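# Put the toy elephant into the toy box

## Task

Place the toy elephant inside the child's toy box so it stays there once the robot lets go.

## Robot and tools

Robot: two six-joint arms, left_arm and right_arm, each with a parallel two-finger gripper. Bases in the scene frame: left_arm at (-0.031, +0.221, 0) m, turned very slightly (quat_wxyz +1.000, 0, 0, +0.007); right_arm at (-0.010, -0.361, 0) m, unrotated. A two-camera stand is fixed to the floor behind the arms.

Scene frame: origin at table-top height, halfway between the nominal bases; +x points out over the table, +z up, and left_arm sits on the +y side (arm names do not match image left/right). All reported gripper positions (metres) and orientations (quat_wxyz) use this frame and may be off by a few centimetres, more when reaching far. end_effector_position is the point between the finger pads, roughly 1 cm short of the tips; fingers point along the gripper's +z and close along its y.

Row layout (used by both execute_actions and move): one flat list of exactly 14 numbers covering both arms, even if only one arm should move. First 7 belong to left_arm, next 7 to right_arm. Within each arm the order is: shoulder, elbow, waist, wrist pitch, wrist yaw, wrist roll, then gripper opening. Joint values are absolute target angles in radians (same values as the Joint positions line), not offsets. Stated ranges: shoulder 0.000 to 3.142, elbow 0.000 to 3.142, waist -2.618 to 3.054, wrist pitch -1.571 to 1.571, wrist yaw -1.571 to 1.571, wrist roll -2.094 to 2.094. True limits may differ by up to 0.059 rad; a target beyond a stated end by more than 0.059 and further out than the current angle gets the call rejected; targets past the real end are clipped and a 'joint sent to its limit' line may appear. Opening is absolute on a -1 (shut) to +1 (fully open, 0.094 m pad gap) scale. To keep a gripper unchanged, resend its current command; 0 means half-closed, not 'no change'. To hold a joint, resend its Joint targets value.

execute_actions(actions, cameras): actions is a list of actions; each action is up to 15 rows, one per 1/30 s control step, and a short action repeats its last row to fill 15 steps. An empty actions list returns the state plus images from all cameras. cameras picks images by name, ["all"] or [] for none.

move(target, speed, blend, opening_speed, grip_force, blocking, cameras): target is one 14-number row or a list of up to 15 rows, all absolute joint angles as above. Joints interpolate together, so the hand traces a curve and does not avoid obstacles or the other arm. speed: rad/s for the joint with furthest to travel, 0.01 to 12.57, default 0.5, single value or one per target. blend: rad of corner rounding per waypoint, default 0 (full stop). opening_speed: how fast the opening command changes per second on the -1..1 scale, at least 0.2; use it for slow, gentle closing. grip_force: newtons per finger pad, 10 to 50, one value or one per arm; it persists, and low values close slowly. blocking=false returns after about 0.5 s while the motion continues; a fresh move then takes over. The result adds a 'move:' line: done, off_target (resting more than 0.035 rad from target, e.g. blocked by contact or weight), moving, held (a check withheld steps) or fault.

wait(seconds 0 to 10, cameras): lets time pass holding the last command; returns early if a running move ends. stop(cameras): brakes a running move. zoom_image(camera, region): enlarges [x0, y0, x1, y1] pixels (at most 504 by 504) of the newest image from cam_head_left, cam_head_right, cam_high, cam_low, cam_left_wrist or cam_right_wrist (all 896x504). finished_scene(scene=1) ends the scene permanently; call it only once the elephant rests in the box.

Result lines: Joint positions / Joint velocities per arm in the joint order above plus pad gap (m); Joint targets are what the joints are currently driven to; Tool commands the current openings; grip_measured is finger opening on the command scale (reads a little wide when empty, somewhat narrower than a held part). Joint torques are total drive output including gravity, noisy, with joints 1 to 3 wrapping at ±28 N m. 'joint command not followed' means the clearance check altered some steps. Each joint's target cannot lead its measured angle by more than 0.339 rad (waist, shoulder, elbow) or 2.2 rad (wrist joints), and targets implying a hand jump over 200 mm are scaled back, so large changes need several steps. Camera calibration matrices are provided for projecting points; wrist-camera views may lag during motion.

Gripping: commanding below the touch reading increases squeeze about 1 N per 0.001; to release, command well above grip_measured. Close gently on soft toys.

Avoid: dropping the elephant or releasing it while moving, knocking anything off the table (that fails the job), fast impacts on the table or fixed objects, the arms touching or one gripper closing on the other, strain on wrist camera cables, and holding loads or pushing into unreachable poses for long, which heats motors (MOTOR HOT at 75 °C, the arm folds and stops at 90 °C). Objects may occasionally be nudged by outside disturbances, so recheck positions with cameras.

Each tool is called after "Call:" as name(argument=value, ...), one argument or row to a line, values as JSON.

## Session

Call:
execute_actions(
  actions=[],
)

Scene clock: 0.00 s.
left_arm: end_effector_position=(+0.3731, +0.2494, +0.1248) grip_measured=+1.000 end_effector_quat_wxyz=(+0.622, -0.048, +0.781, +0.038) | right_arm: end_effector_position=(+0.3844, -0.4119, +0.0980) grip_measured=+1.000 end_effector_quat_wxyz=(+0.572, +0.104, +0.807, -0.102)
Joint names: [shoulder, elbow, waist, wrist pitch, wrist yaw, wrist roll]
Joint positions: left_arm=[1.531 0.364 0.014 0.941 -0.091 -0.021 0.094] | right_arm=[1.55 0.38 -0.006 0.824 0.281 0.052 0.094]
Joint velocities: within noise
Joint torques (N m): no reading
Motor temperatures (°C): left_arm=[30 34 31 36 26 29 27] | right_arm=[33 37 28 36 29 29 30]
Heat: left arm: 36 °C; right arm: 37 °C.
Joint targets: left_arm=[1.525 0.371 0.014 0.938 -0.091 -0.021] | right_arm=[1.541 0.390 -0.006 0.832 0.283 0.052]
Tool commands: left_gripper/opening=+1.0 right_gripper/opening=+1.0

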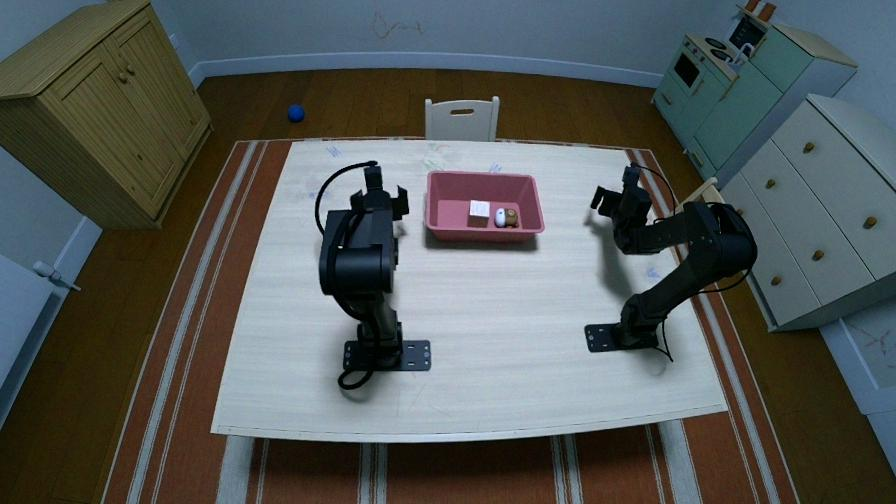

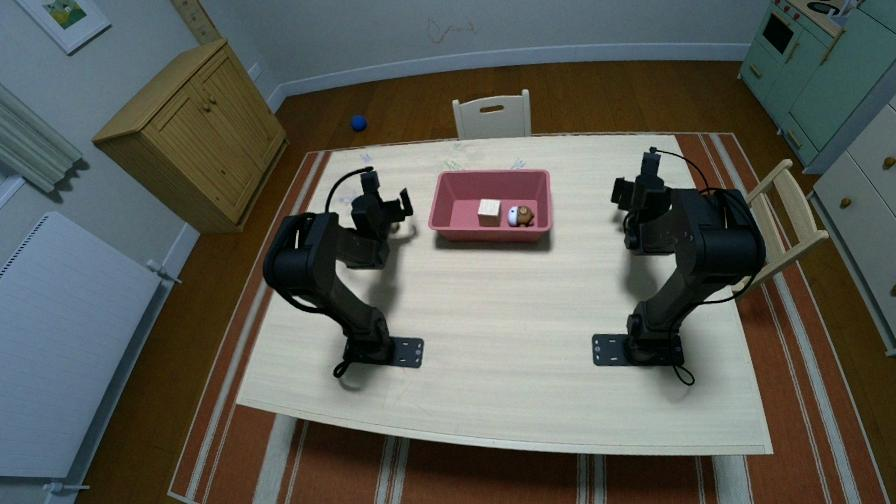

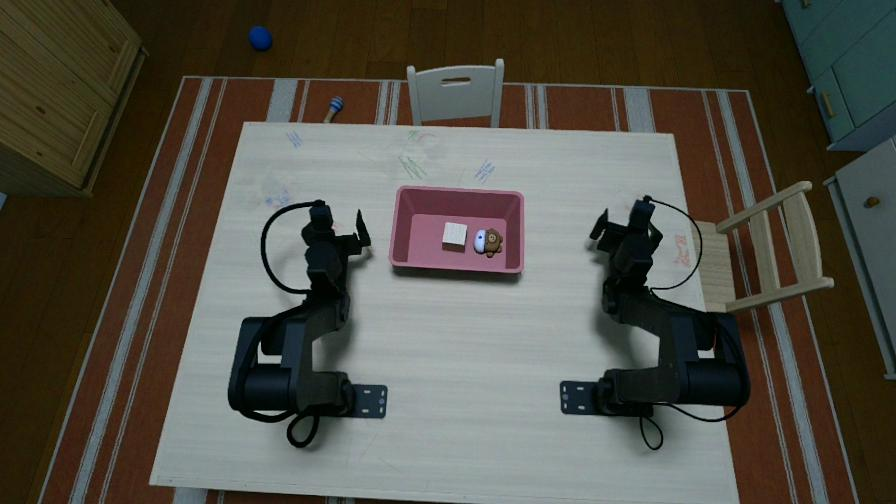

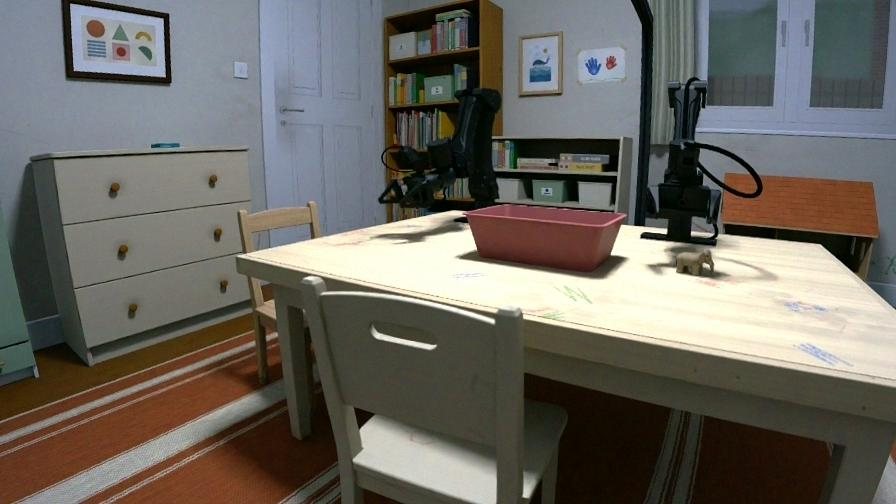

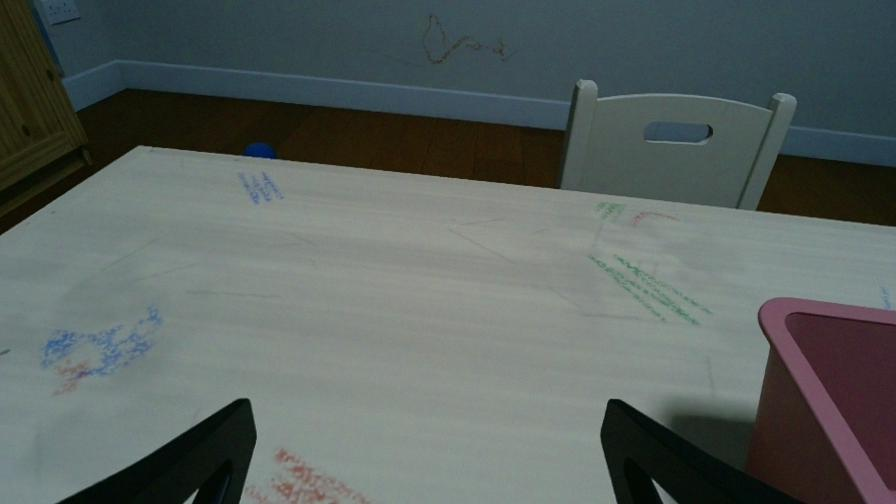

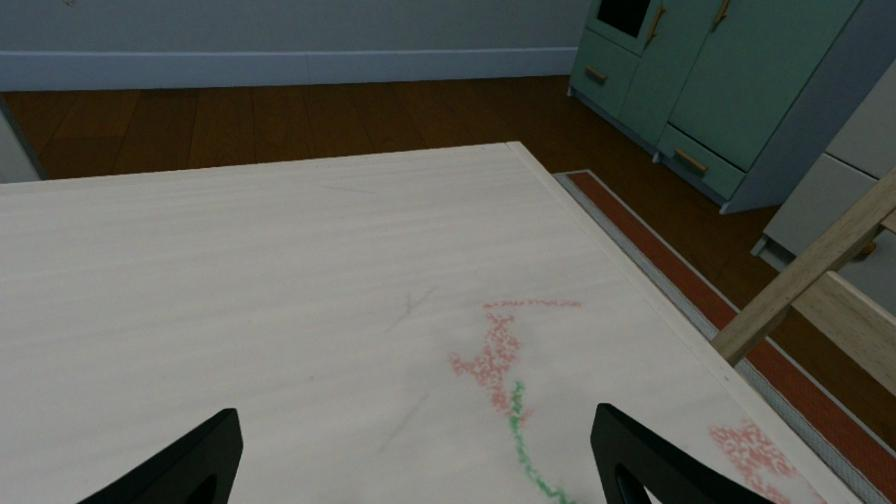

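Call:
move(
  target=[
    [1.6,1.0,0.05,0.3,-0.05,0,1,1.541,0.39,-0.006,0.832,0.283,0.052,1],
    [1.955,1.9,0.13,-1.4,0,0,1,1.541,0.39,-0.006,0.832,0.283,0.052,1],
  ],
  blend=0.2,
  speed=1.2,
  cameras=["cam_left_wrist","cam_high","cam_head_right","cam_low"],
)

Scene clock: 54.63 s.
left_arm: end_effector_position=(+0.3552, +0.2762, +0.1598) grip_measured=+1.000 end_effector_quat_wxyz=(+0.055, -0.071, +0.996, +0.008) | right_arm: end_effector_position=(+0.3844, -0.4119, +0.0980) grip_measured=+1.000 end_effector_quat_wxyz=(+0.572, +0.104, +0.807, -0.102)
Joint names: [shoulder, elbow, waist, wrist pitch, wrist yaw, wrist roll]
Joint positions: left_arm=[1.934 1.867 0.123 -1.392 -0.008 -0.005 0.094] | right_arm=[1.55 0.38 -0.006 0.824 0.281 0.052 0.094]
Joint torques (N m): left_arm=[-8.32 10.25 0.54 0.55 0.05 0.04] | right_arm=[-5.79 6.32 -0.03 1.62 0.04 0.01]
Motor temperatures (°C): left_arm=[30 35 31 42 26 28 27] | right_arm=[33 37 28 39 29 28 29]
Heat: left arm: 42 °C; right arm: 39 °C.
Joint targets: left_arm=[1.955 1.900 0.130 -1.400 0.000 0.000] | right_arm=[1.541 0.390 -0.006 0.832 0.283 0.052]
move: done
camera_calibration:
cam_left_wrist: T_world_to_cam=[[0.176188, -0.983887, 0.0303916, 0.201377], [-0.941256, -0.159357, 0.297728, 0.377068], [-0.288088, -0.0810624, -0.954167, 0.379027], [0, 0, 0, 1]] pos_world=[0.42863, 0.288946, 0.243271]
Images, in order (width x height): cam_head_right 896x504, cam_high 896x504, cam_low 896x504, cam_left_wrist 896x504.

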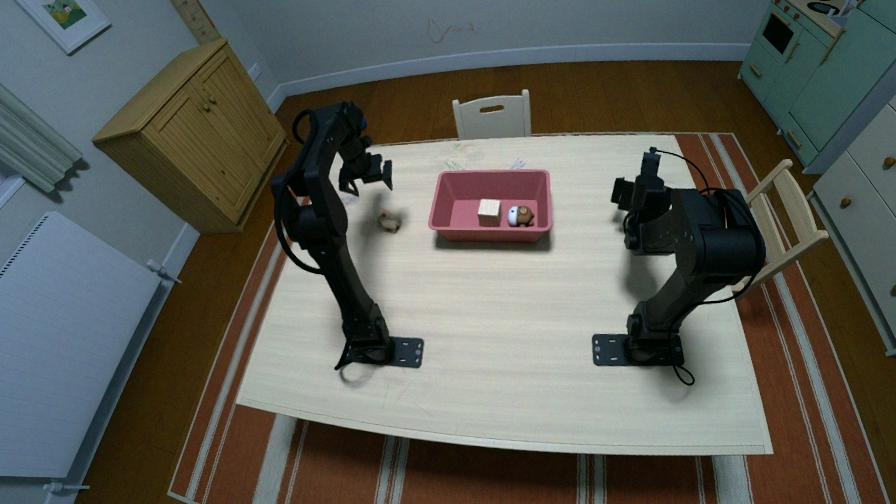

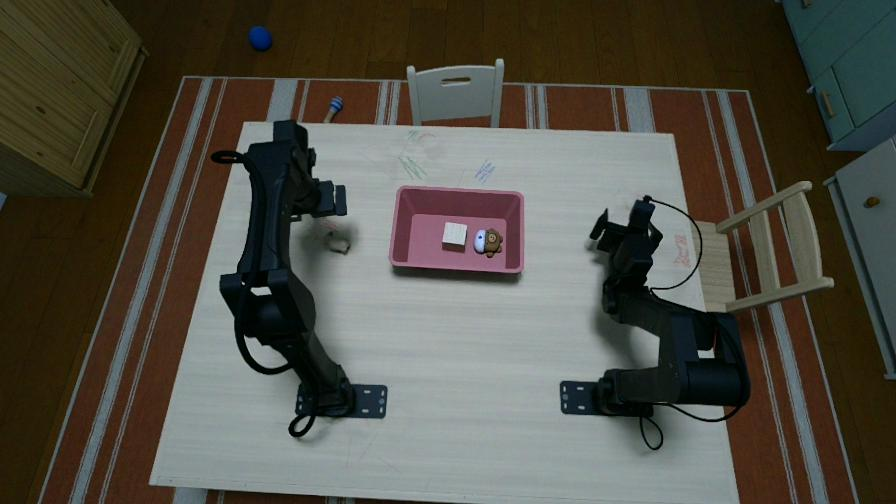

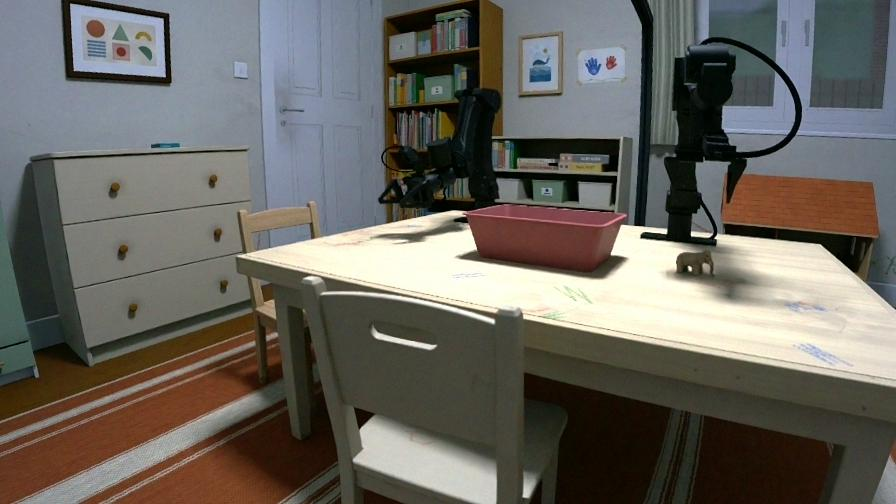

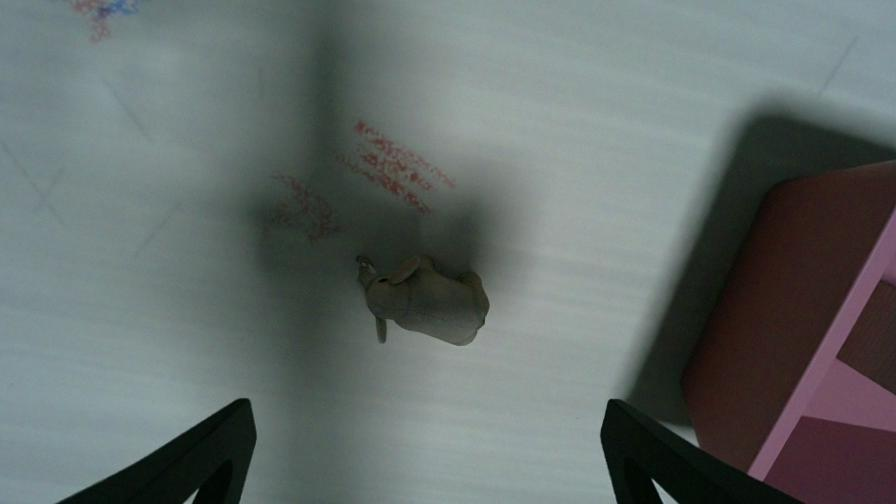

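Call:
move(
  target=[1.944,1.708,0.123,-1.29,0,-1.36,1,1.541,0.39,-0.006,0.832,0.283,0.052,1],
  speed=1.2,
  cameras=["cam_left_wrist","cam_low"],
)

Scene clock: 94.57 s.
left_arm: end_effector_position=(+0.3483, +0.2731, +0.1231) grip_measured=+1.000 end_effector_quat_wxyz=(+0.027, -0.676, +0.736, -0.021) | right_arm: end_effector_position=(+0.3844, -0.4119, +0.0980) grip_measured=+1.000 end_effector_quat_wxyz=(+0.572, +0.104, +0.807, -0.102)
Joint names: [shoulder, elbow, waist, wrist pitch, wrist yaw, wrist roll]
Joint positions: left_arm=[1.934 1.724 0.123 -1.293 0.004 -1.349 0.094] | right_arm=[1.55 0.38 -0.006 0.824 0.281 0.052 0.094]
Joint torques (N m): left_arm=[-9.33 5.55 0.02 0.61 -0.05 -0.14] | right_arm=[-5.79 6.32 -0.03 1.62 0.05 0.01]
Motor temperatures (°C): left_arm=[30 36 31 36 26 28 27] | right_arm=[34 37 28 39 28 28 29]
Heat: left arm: 36 °C; right arm: 39 °C.
Joint targets: left_arm=[1.944 1.708 0.123 -1.290 0.000 -1.360] | right_arm=[1.541 0.390 -0.006 0.832 0.283 0.052]
move: done
camera_calibration:
cam_left_wrist: T_world_to_cam=[[0.993758, -0.0470261, 0.101159, -0.348682], [-0.0833315, -0.915799, 0.392896, 0.277097], [0.0741648, -0.398873, -0.914002, 0.29745], [0, 0, 0, 1]] pos_world=[0.347536, 0.356013, 0.198272]
Images, in order (width x height): cam_low 896x504, cam_left_wrist 896x504.

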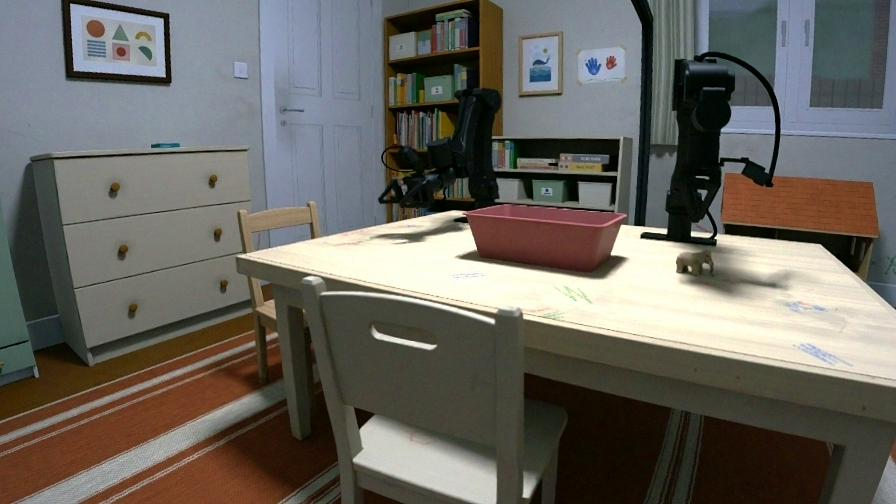

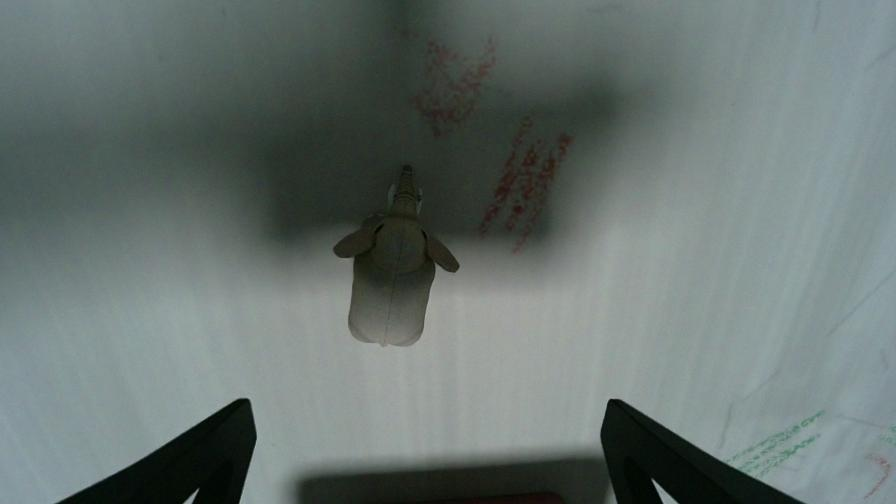

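Call:
move(
  target=[1.975,1.42,0.093,-0.975,0,-1.36,1,1.541,0.39,-0.006,0.832,0.283,0.052,1],
  speed=0.35,
  cameras=["cam_left_wrist","cam_low"],
)

Scene clock: 118.43 s.
left_arm: end_effector_position=(+0.3454, +0.2637, +0.0428) grip_measured=+1.000 end_effector_quat_wxyz=(+0.027, -0.668, +0.743, -0.022) | right_arm: end_effector_position=(+0.3844, -0.4119, +0.0980) grip_measured=+1.000 end_effector_quat_wxyz=(+0.572, +0.104, +0.807, -0.102)
Joint names: [shoulder, elbow, waist, wrist pitch, wrist yaw, wrist roll]
Joint positions: left_arm=[1.957 1.434 0.1 -0.978 0.005 -1.351 0.094] | right_arm=[1.55 0.38 -0.006 0.824 0.281 0.052 0.094]
Joint torques (N m): left_arm=[-8.64 5.55 -0.49 0.61 -0.06 -0.12] | right_arm=[-5.78 6.32 -0.03 1.63 0.04 0.01]
Heat: left arm: 36 °C; right arm: 39 °C.
Joint targets: left_arm=[1.975 1.420 0.093 -0.975 0.000 -1.360] | right_arm=[1.541 0.390 -0.006 0.832 0.283 0.052]
move: done
camera_calibration:
cam_left_wrist: T_world_to_cam=[[0.992342, -0.0689861, 0.102463, -0.331891], [-0.104119, -0.913471, 0.393357, 0.306309], [0.0664607, -0.401013, -0.913658, 0.223669], [0, 0, 0, 1]] pos_world=[0.346376, 0.346603, 0.117874]
Images, in order (width x height): cam_low 896x504, cam_left_wrist 896x504.

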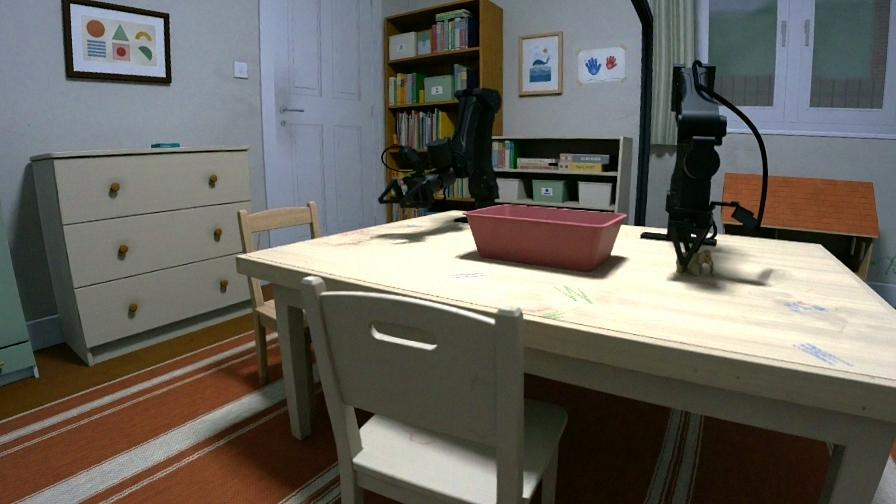

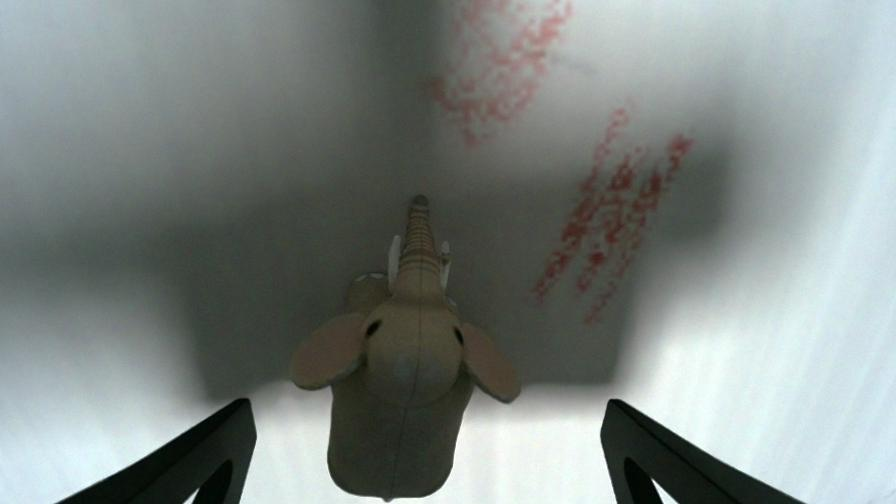

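Call:
move(
  target=[1.986,1.356,0.086,-0.92,0,-1.36,1,1.541,0.39,-0.006,0.832,0.283,0.052,1],
  speed=0.2,
  cameras=["cam_left_wrist","cam_low"],
)

Scene clock: 147.07 s.
left_arm: end_effector_position=(+0.3380, +0.2604, +0.0243) grip_measured=+1.000 end_effector_quat_wxyz=(+0.020, -0.666, +0.746, -0.017) | right_arm: end_effector_position=(+0.3844, -0.4119, +0.0980) grip_measured=+1.000 end_effector_quat_wxyz=(+0.572, +0.104, +0.807, -0.102)
Joint names: [shoulder, elbow, waist, wrist pitch, wrist yaw, wrist roll]
Joint positions: left_arm=[1.966 1.371 0.093 -0.923 0.005 -1.351 0.094] | right_arm=[1.55 0.38 -0.006 0.824 0.281 0.052 0.094]
Joint torques (N m): left_arm=[-8.39 5.27 -0.54 0.55 -0.06 -0.12] | right_arm=[-5.78 6.32 -0.03 1.62 0.04 0.01]
Heat: left arm: 35 °C; right arm: 40 °C.
Joint targets: left_arm=[1.986 1.356 0.086 -0.920 0.000 -1.360] | right_arm=[1.541 0.390 -0.006 0.832 0.283 0.052]
move: done
camera_calibration:
cam_left_wrist: T_world_to_cam=[[0.993479, -0.0752534, 0.0856473, -0.321203], [-0.103299, -0.91204, 0.396879, 0.309079], [0.0482473, -0.403138, -0.913866, 0.212759], [0, 0, 0, 1]] pos_world=[0.340771, 0.343492, 0.0992763]
Images, in order (width x height): cam_low 896x504, cam_left_wrist 896x504.

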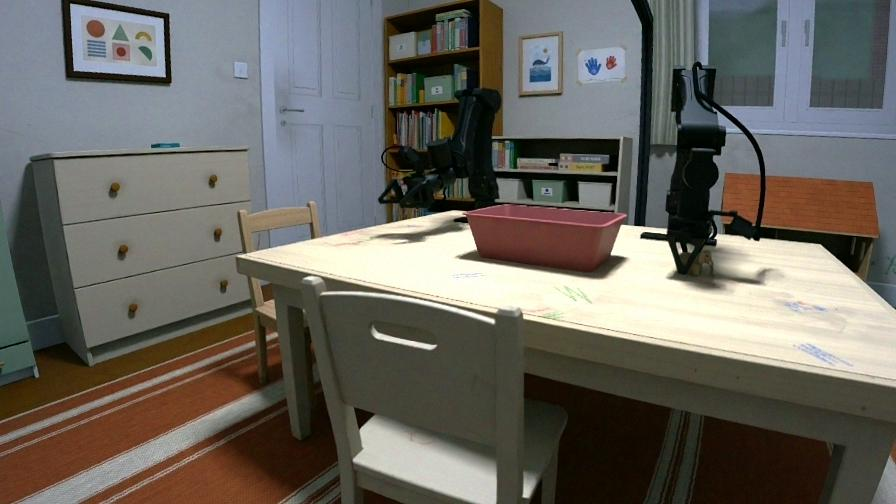

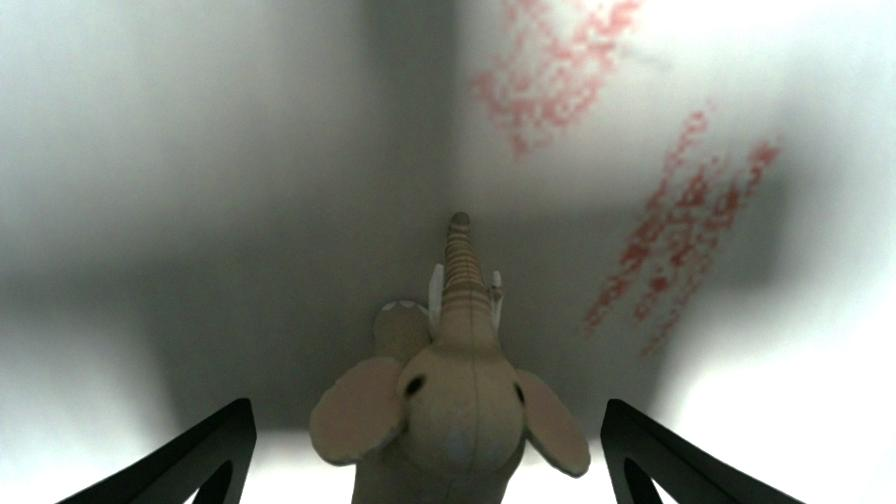

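Call:
move(
  target=[1.986,1.356,0.086,-0.92,0,-1.36,-0.6,1.541,0.39,-0.006,0.832,0.283,0.052,1],
  opening_speed=0.8,
  grip_force=20,
  cameras=["cam_left_wrist"],
)

Scene clock: 160.37 s.
left_arm: end_effector_position=(+0.3383, +0.2603, +0.0243) grip_measured=-0.297 end_effector_quat_wxyz=(+0.020, -0.666, +0.746, -0.018) | right_arm: end_effector_position=(+0.3844, -0.4119, +0.0980) grip_measured=+1.000 end_effector_quat_wxyz=(+0.572, +0.104, +0.807, -0.102)
Joint names: [shoulder, elbow, waist, wrist pitch, wrist yaw, wrist roll]
Joint positions: left_arm=[1.966 1.371 0.093 -0.922 0.006 -1.351 0.033] | right_arm=[1.55 0.38 -0.006 0.824 0.281 0.052 0.094]
Joint velocities: left_arm=[0.002 -0.007 0.007 0.007 0.154 0.007 -0.001] | right_arm=[within noise]
Joint torques (N m): left_arm=[-8.4 5.29 -0.55 0.56 -0.07 -0.12] | right_arm=[-5.79 6.32 -0.03 1.63 0.05 0.01]
Heat: left arm: 35 °C; right arm: 40 °C.
Joint targets: left_arm=[1.986 1.356 0.086 -0.920 0.000 -1.360] | right_arm=[1.541 0.390 -0.006 0.832 0.283 0.052]
grip_force (N): 20, 20
move: done
camera_calibration:
cam_left_wrist: T_world_to_cam=[[0.993373, -0.0752209, 0.0869003, -0.321515], [-0.103802, -0.911782, 0.397339, 0.309042], [0.049346, -0.403726, -0.913548, 0.212505], [0, 0, 0, 1]] pos_world=[0.340977, 0.343388, 0.0992784]
Images, in order (width x height): cam_left_wrist 896x504.

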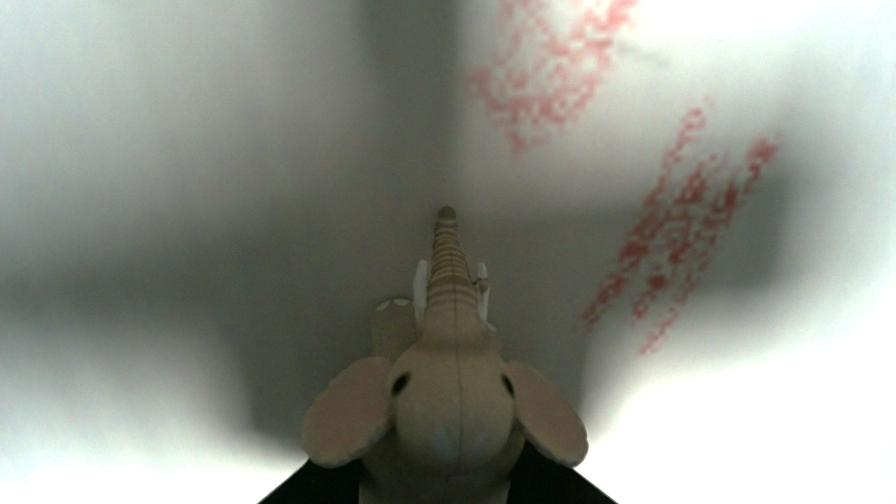

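Call:
move(
  target=[
    [1.944,1.72,0.086,-1.29,0,-1.36,-0.6,1.541,0.39,-0.006,0.832,0.283,0.052,1],
    [1.95,1.92,0.0,-1.417,0,-1.1,-0.6,1.541,0.39,-0.006,0.832,0.283,0.052,1],
    [1.95,1.92,-0.4,-1.417,0,-0.39,-0.6,1.541,0.39,-0.006,0.832,0.283,0.052,1],
  ],
  blend=0.05,
  speed=0.6,
  cameras=["cam_left_wrist","cam_high","cam_low","cam_head_right"],
)

Scene clock: 201.63 s.
left_arm: end_effector_position=(+0.3319, +0.0720, +0.1541) grip_measured=-0.300 end_effector_quat_wxyz=(+0.039, -0.003, +0.999, -0.020) | right_arm: end_effector_position=(+0.3844, -0.4119, +0.0980) grip_measured=+1.000 end_effector_quat_wxyz=(+0.572, +0.104, +0.807, -0.102)
Joint names: [shoulder, elbow, waist, wrist pitch, wrist yaw, wrist roll]
Joint positions: left_arm=[1.966 1.891 -0.402 -1.409 0.006 -0.395 0.033] | right_arm=[1.55 0.38 -0.006 0.824 0.281 0.052 0.094]
Joint torques (N m): left_arm=[-12.04 9.77 0.2 0.51 -0.08 0.04] | right_arm=[-5.79 6.35 -0.03 1.63 0.04 0.01]
Heat: left arm: 36 °C; right arm: 40 °C.
Joint targets: left_arm=[1.950 1.920 -0.400 -1.417 0.000 -0.390] | right_arm=[1.541 0.390 -0.006 0.832 0.283 0.052]
grip_force (N): 20, 20
move: done
camera_calibration:
cam_left_wrist: T_world_to_cam=[[0.040275, -0.996327, 0.075568, 0.0438154], [-0.943649, -0.0130639, 0.330691, 0.309493], [-0.328489, -0.0846282, -0.940709, 0.361992], [0, 0, 0, 1]] pos_world=[0.409198, 0.0783325, 0.234872]
Images, in order (width x height): cam_head_right 896x504, cam_high 896x504, cam_low 896x504, cam_left_wrist 896x504.

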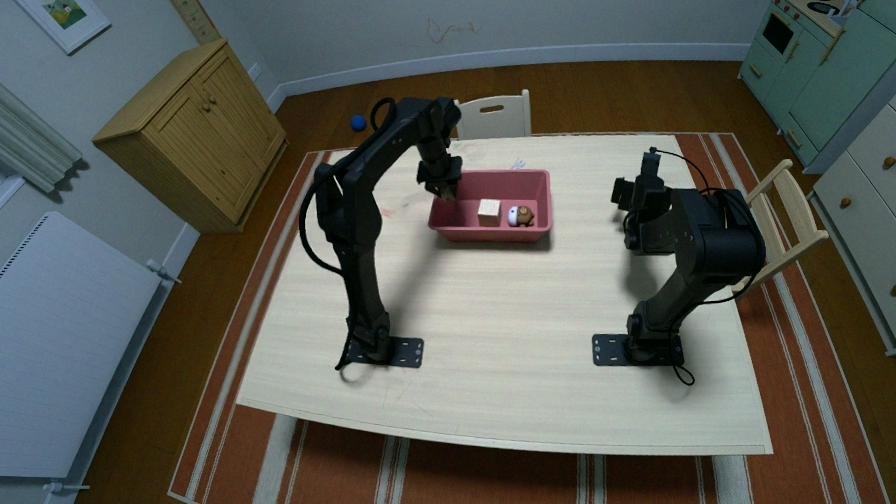

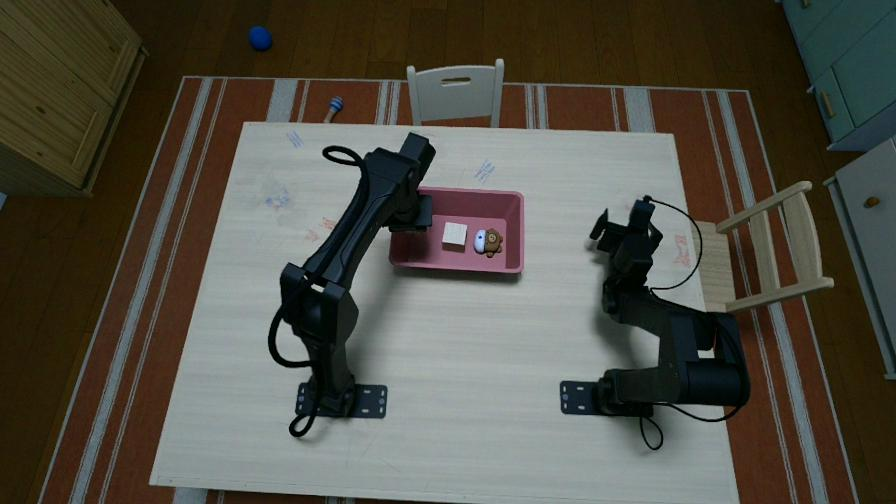

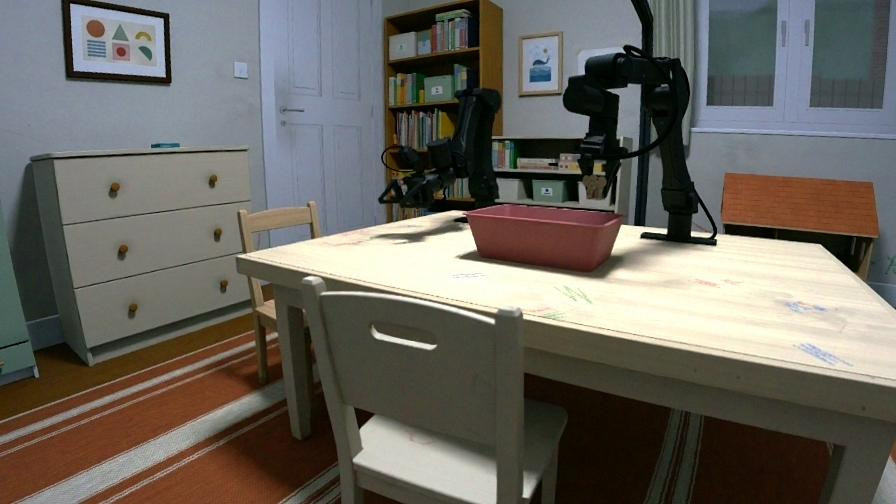

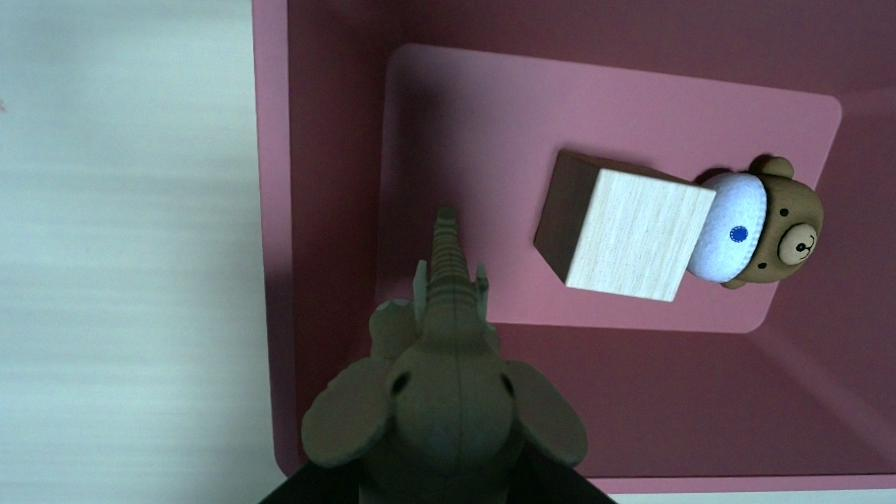

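Call:
move(
  target=[
    [2.065,2.02,-0.434,-1.45,0,-0.425,-0.6,1.541,0.39,-0.006,0.832,0.283,0.052,1],
    [2.09,1.575,-0.434,-1.0,0,-0.425,-0.6,1.541,0.39,-0.006,0.832,0.283,0.052,1],
  ],
  speed=[0.5,0.25],
  blend=0.02,
  cameras=["cam_left_wrist","cam_high","cam_low","cam_head_right"],
)

Scene clock: 236.27 s.
left_arm: end_effector_position=(+0.3445, +0.0543, +0.0406) grip_measured=-0.300 end_effector_quat_wxyz=(+0.034, +0.000, +0.999, -0.018) | right_arm: end_effector_position=(+0.3844, -0.4119, +0.0980) grip_measured=+1.000 end_effector_quat_wxyz=(+0.572, +0.104, +0.807, -0.102)
Joint names: [shoulder, elbow, waist, wrist pitch, wrist yaw, wrist roll]
Joint positions: left_arm=[2.07 1.589 -0.431 -1.013 0.005 -0.417 0.033] | right_arm=[1.55 0.38 -0.006 0.824 0.281 0.052 0.094]
Joint torques (N m): left_arm=[-9.57 5.55 -0.2 0.73 -0.07 -0.11] | right_arm=[-5.81 6.34 -0.03 1.62 0.04 0.01]
Heat: left arm: 37 °C; right arm: 40 °C.
Joint targets: left_arm=[2.090 1.575 -0.434 -1.000 0.000 -0.425] | right_arm=[1.541 0.390 -0.006 0.832 0.283 0.052]
grip_force (N): 20, 20
move: done
camera_calibration:
cam_left_wrist: T_world_to_cam=[[0.034107, -0.996819, 0.0720266, 0.0364793], [-0.940652, -0.00766963, 0.339285, 0.357013], [-0.337654, -0.079324, -0.937922, 0.260524], [0, 0, 0, 1]] pos_world=[0.422548, 0.0597673, 0.120595]
Images, in order (width x height): cam_head_right 896x504, cam_high 896x504, cam_low 896x504, cam_left_wrist 896x504.

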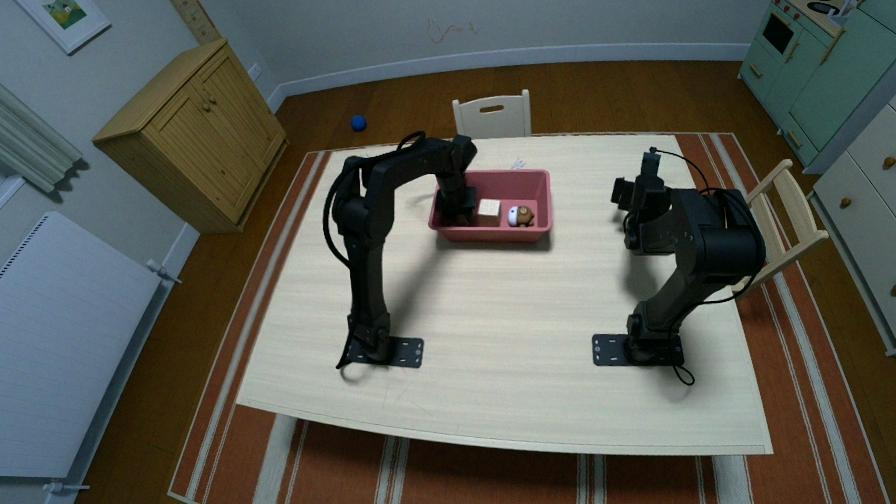

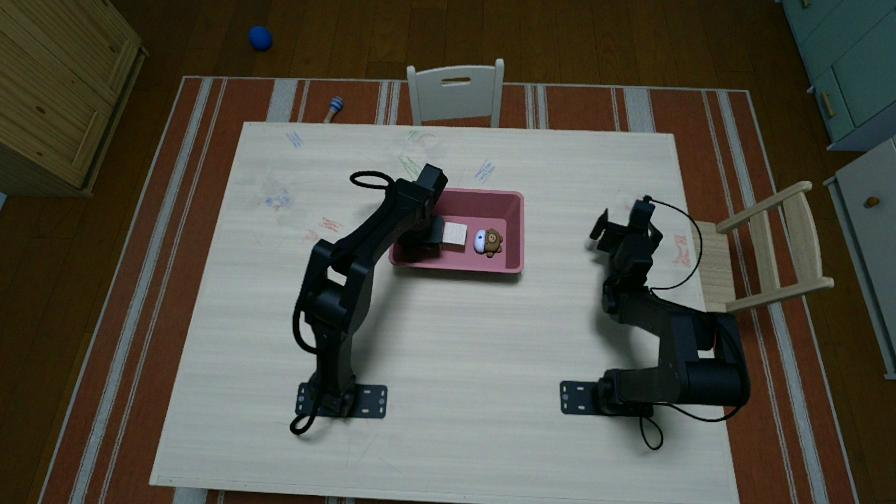

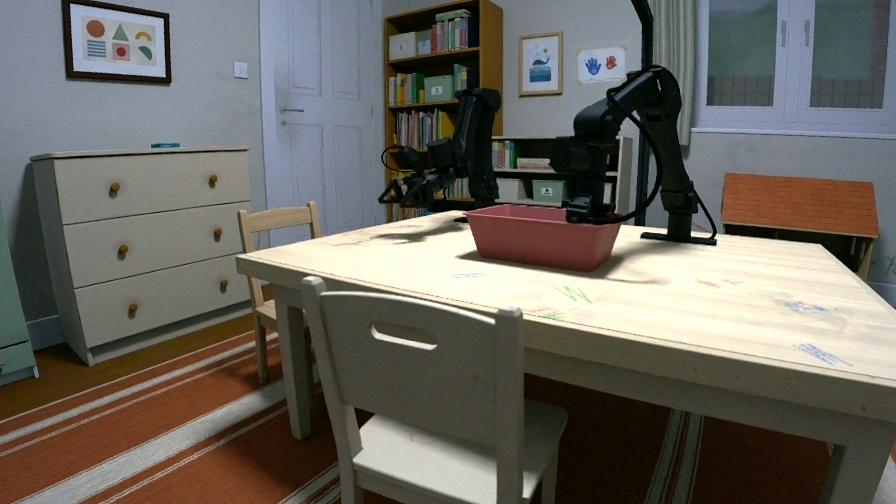

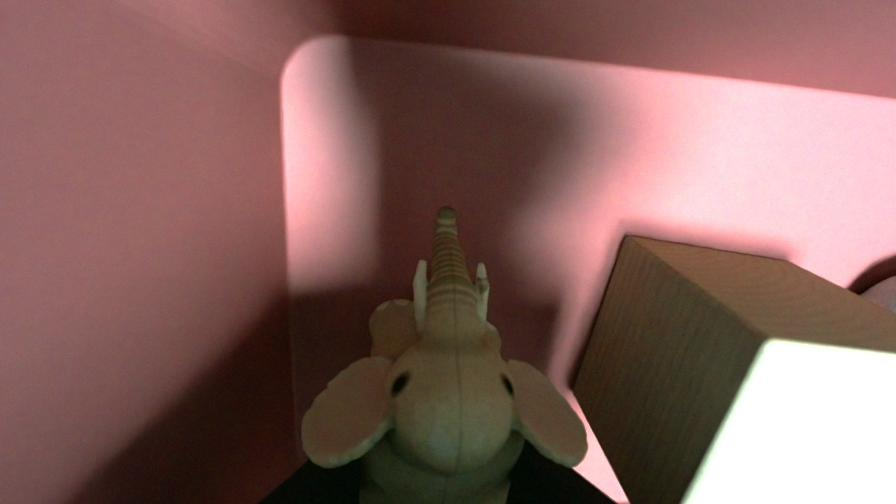

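Call:
move(
  target=[2.09,1.533,-0.42,-0.96,0,-0.41,-0.6,1.541,0.39,-0.006,0.832,0.283,0.052,1],
  speed=0.08,
  cameras=["cam_left_wrist"],
)

Scene clock: 247.90 s.
left_arm: end_effector_position=(+0.3503, +0.0546, +0.0337) grip_measured=-0.300 end_effector_quat_wxyz=(+0.050, +0.000, +0.999, -0.017) | right_arm: end_effector_position=(+0.3844, -0.4119, +0.0980) grip_measured=+1.000 end_effector_quat_wxyz=(+0.572, +0.104, +0.807, -0.102)
Joint names: [shoulder, elbow, waist, wrist pitch, wrist yaw, wrist roll]
Joint positions: left_arm=[2.07 1.558 -0.431 -0.953 -0.01 -0.416 0.033] | right_arm=[1.55 0.38 -0.006 0.824 0.281 0.052 0.094]
Joint torques (N m): left_arm=[-9.58 4.55 0.87 0.58 0.07 0.04] | right_arm=[-5.78 6.32 -0.03 1.63 0.04 0.01]
Heat: left arm: 36 °C; right arm: 40 °C.
Joint targets: left_arm=[2.090 1.533 -0.420 -0.960 0.000 -0.410] | right_arm=[1.541 0.390 -0.006 0.832 0.283 0.052]
grip_force (N): 20, 20
move: done
camera_calibration:
cam_left_wrist: T_world_to_cam=[[0.0317218, -0.996972, 0.0709956, 0.0380419], [-0.951108, -0.00827617, 0.308748, 0.369519], [-0.307226, -0.0773185, -0.94849, 0.245654], [0, 0, 0, 1]] pos_world=[0.425717, 0.0599785, 0.116211]
Images, in order (width x height): cam_left_wrist 896x504.

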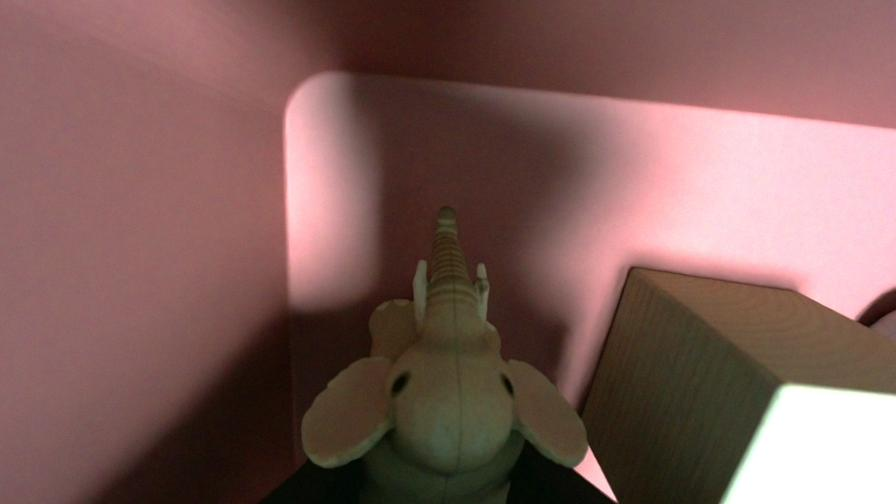

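Call:
move(
  target=[2.09,1.512,-0.41,-0.98,0,-0.41,-0.6,1.541,0.39,-0.006,0.832,0.283,0.052,1],
  speed=0.08,
  cameras=["cam_left_wrist"],
)

Scene clock: 255.50 s.
left_arm: end_effector_position=(+0.3513, +0.0566, +0.0310) grip_measured=-0.300 end_effector_quat_wxyz=(+0.054, +0.005, +0.998, -0.014) | right_arm: end_effector_position=(+0.3844, -0.4119, +0.0980) grip_measured=+1.000 end_effector_quat_wxyz=(+0.572, +0.104, +0.807, -0.102)
Joint names: [shoulder, elbow, waist, wrist pitch, wrist yaw, wrist roll]
Joint positions: left_arm=[2.07 1.547 -0.429 -0.938 -0.016 -0.404 0.033] | right_arm=[1.55 0.38 -0.006 0.824 0.281 0.052 0.094]
Joint torques (N m): left_arm=[-9.58 3.73 1.44 0.2 0.14 -0.09] | right_arm=[-5.78 6.32 -0.02 1.63 0.04 0.01]
Heat: left arm: 35 °C; right arm: 40 °C.
Joint targets: left_arm=[2.090 1.512 -0.410 -0.980 0.000 -0.410] | right_arm=[1.541 0.390 -0.006 0.832 0.283 0.052]
grip_force (N): 20, 20
move: off_target (left_arm); left_arm: the wrist pitch is farthest, 0.042 rad from its target
camera_calibration:
cam_left_wrist: T_world_to_cam=[[0.0229222, -0.997579, 0.0656492, 0.0435204], [-0.95311, -0.00198555, 0.302618, 0.371855], [-0.301755, -0.0695075, -0.950848, 0.241342], [0, 0, 0, 1]] pos_world=[0.426247, 0.0609285, 0.114093]
Images, in order (width x height): cam_left_wrist 896x504.

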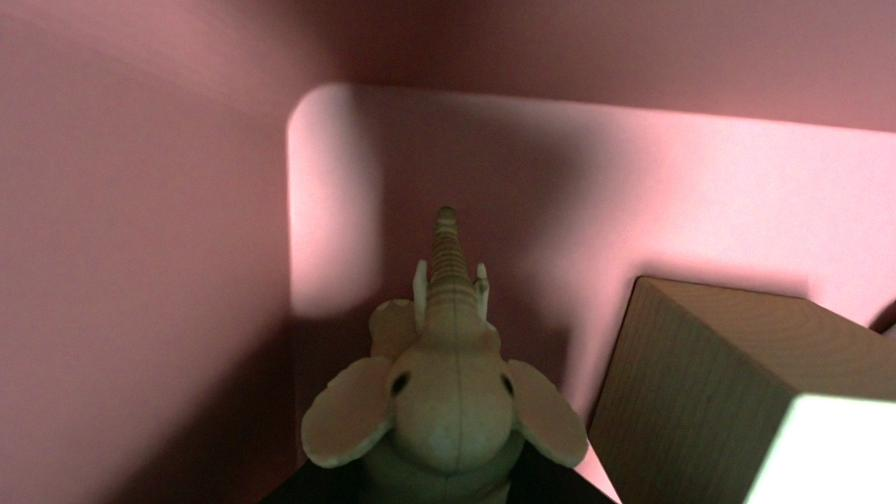

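Call:
move(
  target=[2.09,1.53,-0.425,-0.95,-0.01,-0.41,0.08,1.541,0.39,-0.006,0.832,0.283,0.052,1],
  opening_speed=0.5,
  cameras=["cam_left_wrist"],
)

Scene clock: 262.67 s.
left_arm: end_effector_position=(+0.3535, +0.0565, +0.0313) grip_measured=+0.078 end_effector_quat_wxyz=(+0.058, +0.005, +0.998, -0.014) | right_arm: end_effector_position=(+0.3844, -0.4119, +0.0980) grip_measured=+1.000 end_effector_quat_wxyz=(+0.572, +0.104, +0.807, -0.102)
Joint names: [shoulder, elbow, waist, wrist pitch, wrist yaw, wrist roll]
Joint positions: left_arm=[2.07 1.547 -0.429 -0.93 -0.02 -0.404 0.051] | right_arm=[1.55 0.38 -0.006 0.824 0.281 0.052 0.094]
Joint torques (N m): left_arm=[-9.58 5.35 0.29 0.45 0.07 -0.1] | right_arm=[-5.79 6.32 -0.03 1.62 0.05 0.01]
Heat: left arm: 35 °C; right arm: 40 °C.
Joint targets: left_arm=[2.090 1.530 -0.425 -0.950 -0.010 -0.410] | right_arm=[1.541 0.390 -0.006 0.832 0.283 0.052]
grip_force (N): 20, 20
move: done
camera_calibration:
cam_left_wrist: T_world_to_cam=[[0.0223478, -0.997614, 0.0653284, 0.0435174], [-0.955924, -0.00218704, 0.293608, 0.375223], [-0.292764, -0.0690104, -0.953691, 0.239051], [0, 0, 0, 1]] pos_world=[0.427698, 0.0607312, 0.11497]
Images, in order (width x height): cam_left_wrist 896x504.

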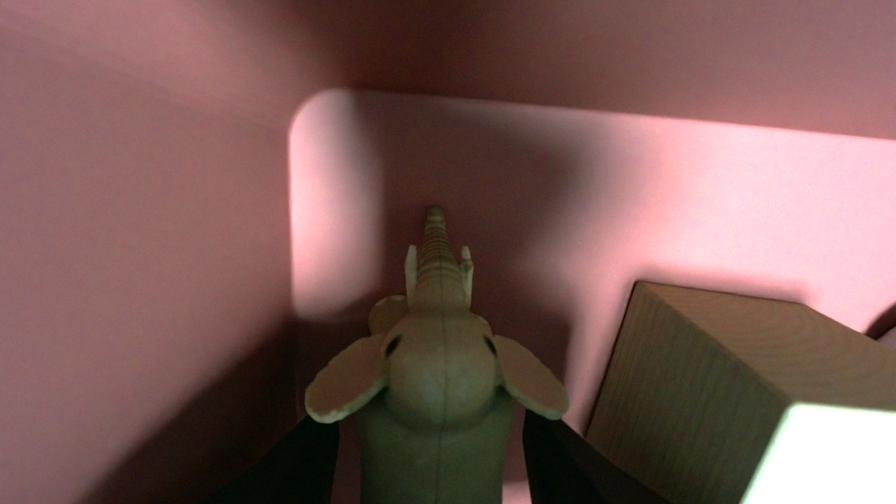

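Call:
move(
  target=[
    [2.03,1.675,-0.43,-1.125,-0.01,-0.41,0.08,1.541,0.39,-0.006,0.832,0.283,0.052,1],
    [2.02,2.0,-0.43,-1.42,-0.01,-0.41,0.08,1.541,0.39,-0.006,0.832,0.283,0.052,1],
  ],
  speed=[0.2,0.6],
  blend=0.03,
  cameras=["cam_left_wrist","cam_high"],
)

Scene clock: 274.43 s.
left_arm: end_effector_position=(+0.3472, +0.0577, +0.1439) grip_measured=+0.078 end_effector_quat_wxyz=(+0.041, +0.005, +0.999, -0.011) | right_arm: end_effector_position=(+0.3844, -0.4119, +0.0980) grip_measured=+1.000 end_effector_quat_wxyz=(+0.572, +0.104, +0.807, -0.102)
Joint names: [shoulder, elbow, waist, wrist pitch, wrist yaw, wrist roll]
Joint positions: left_arm=[2.051 1.974 -0.429 -1.41 -0.012 -0.404 0.051] | right_arm=[1.55 0.38 -0.006 0.824 0.281 0.052 0.094]
Joint torques (N m): left_arm=[-14.34 9.48 -0.06 0.47 0 -0.09] | right_arm=[-5.78 6.32 -0.02 1.62 0.05 0.01]
Heat: left arm: 35 °C; right arm: 40 °C.
Joint targets: left_arm=[2.020 2.000 -0.430 -1.420 -0.010 -0.410] | right_arm=[1.541 0.390 -0.006 0.832 0.283 0.052]
grip_force (N): 20, 20
move: done
camera_calibration:
cam_left_wrist: T_world_to_cam=[[0.0237745, -0.998051, 0.0577049, 0.0381831], [-0.944945, -0.00359107, 0.327208, 0.327469], [-0.326363, -0.0623072, -0.943189, 0.354446], [0, 0, 0, 1]] pos_world=[0.42421, 0.0613692, 0.224956]
Images, in order (width x height): cam_high 896x504, cam_left_wrist 896x504.

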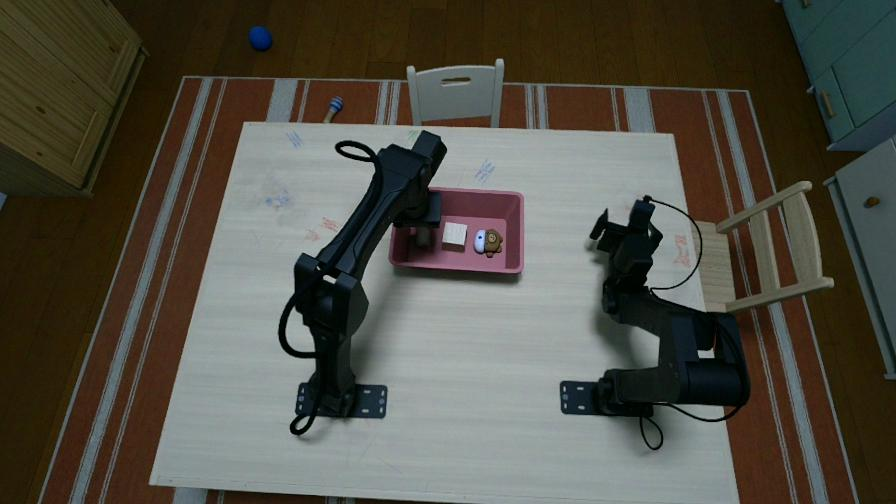

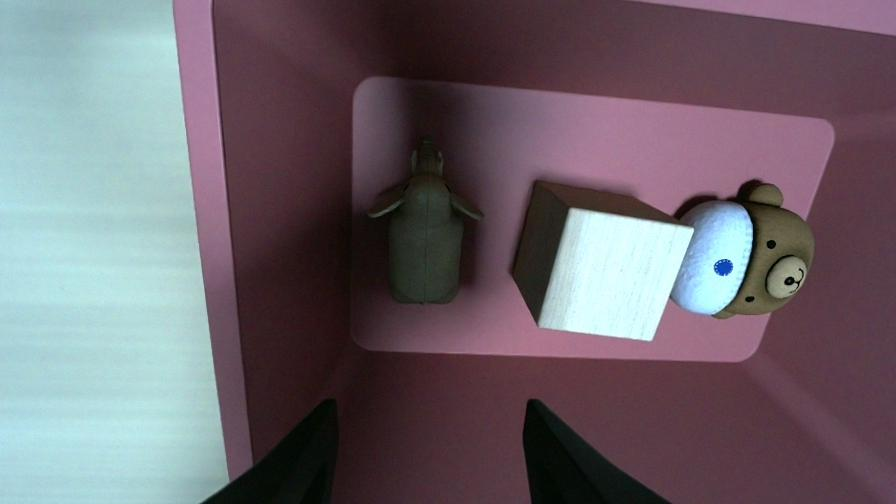

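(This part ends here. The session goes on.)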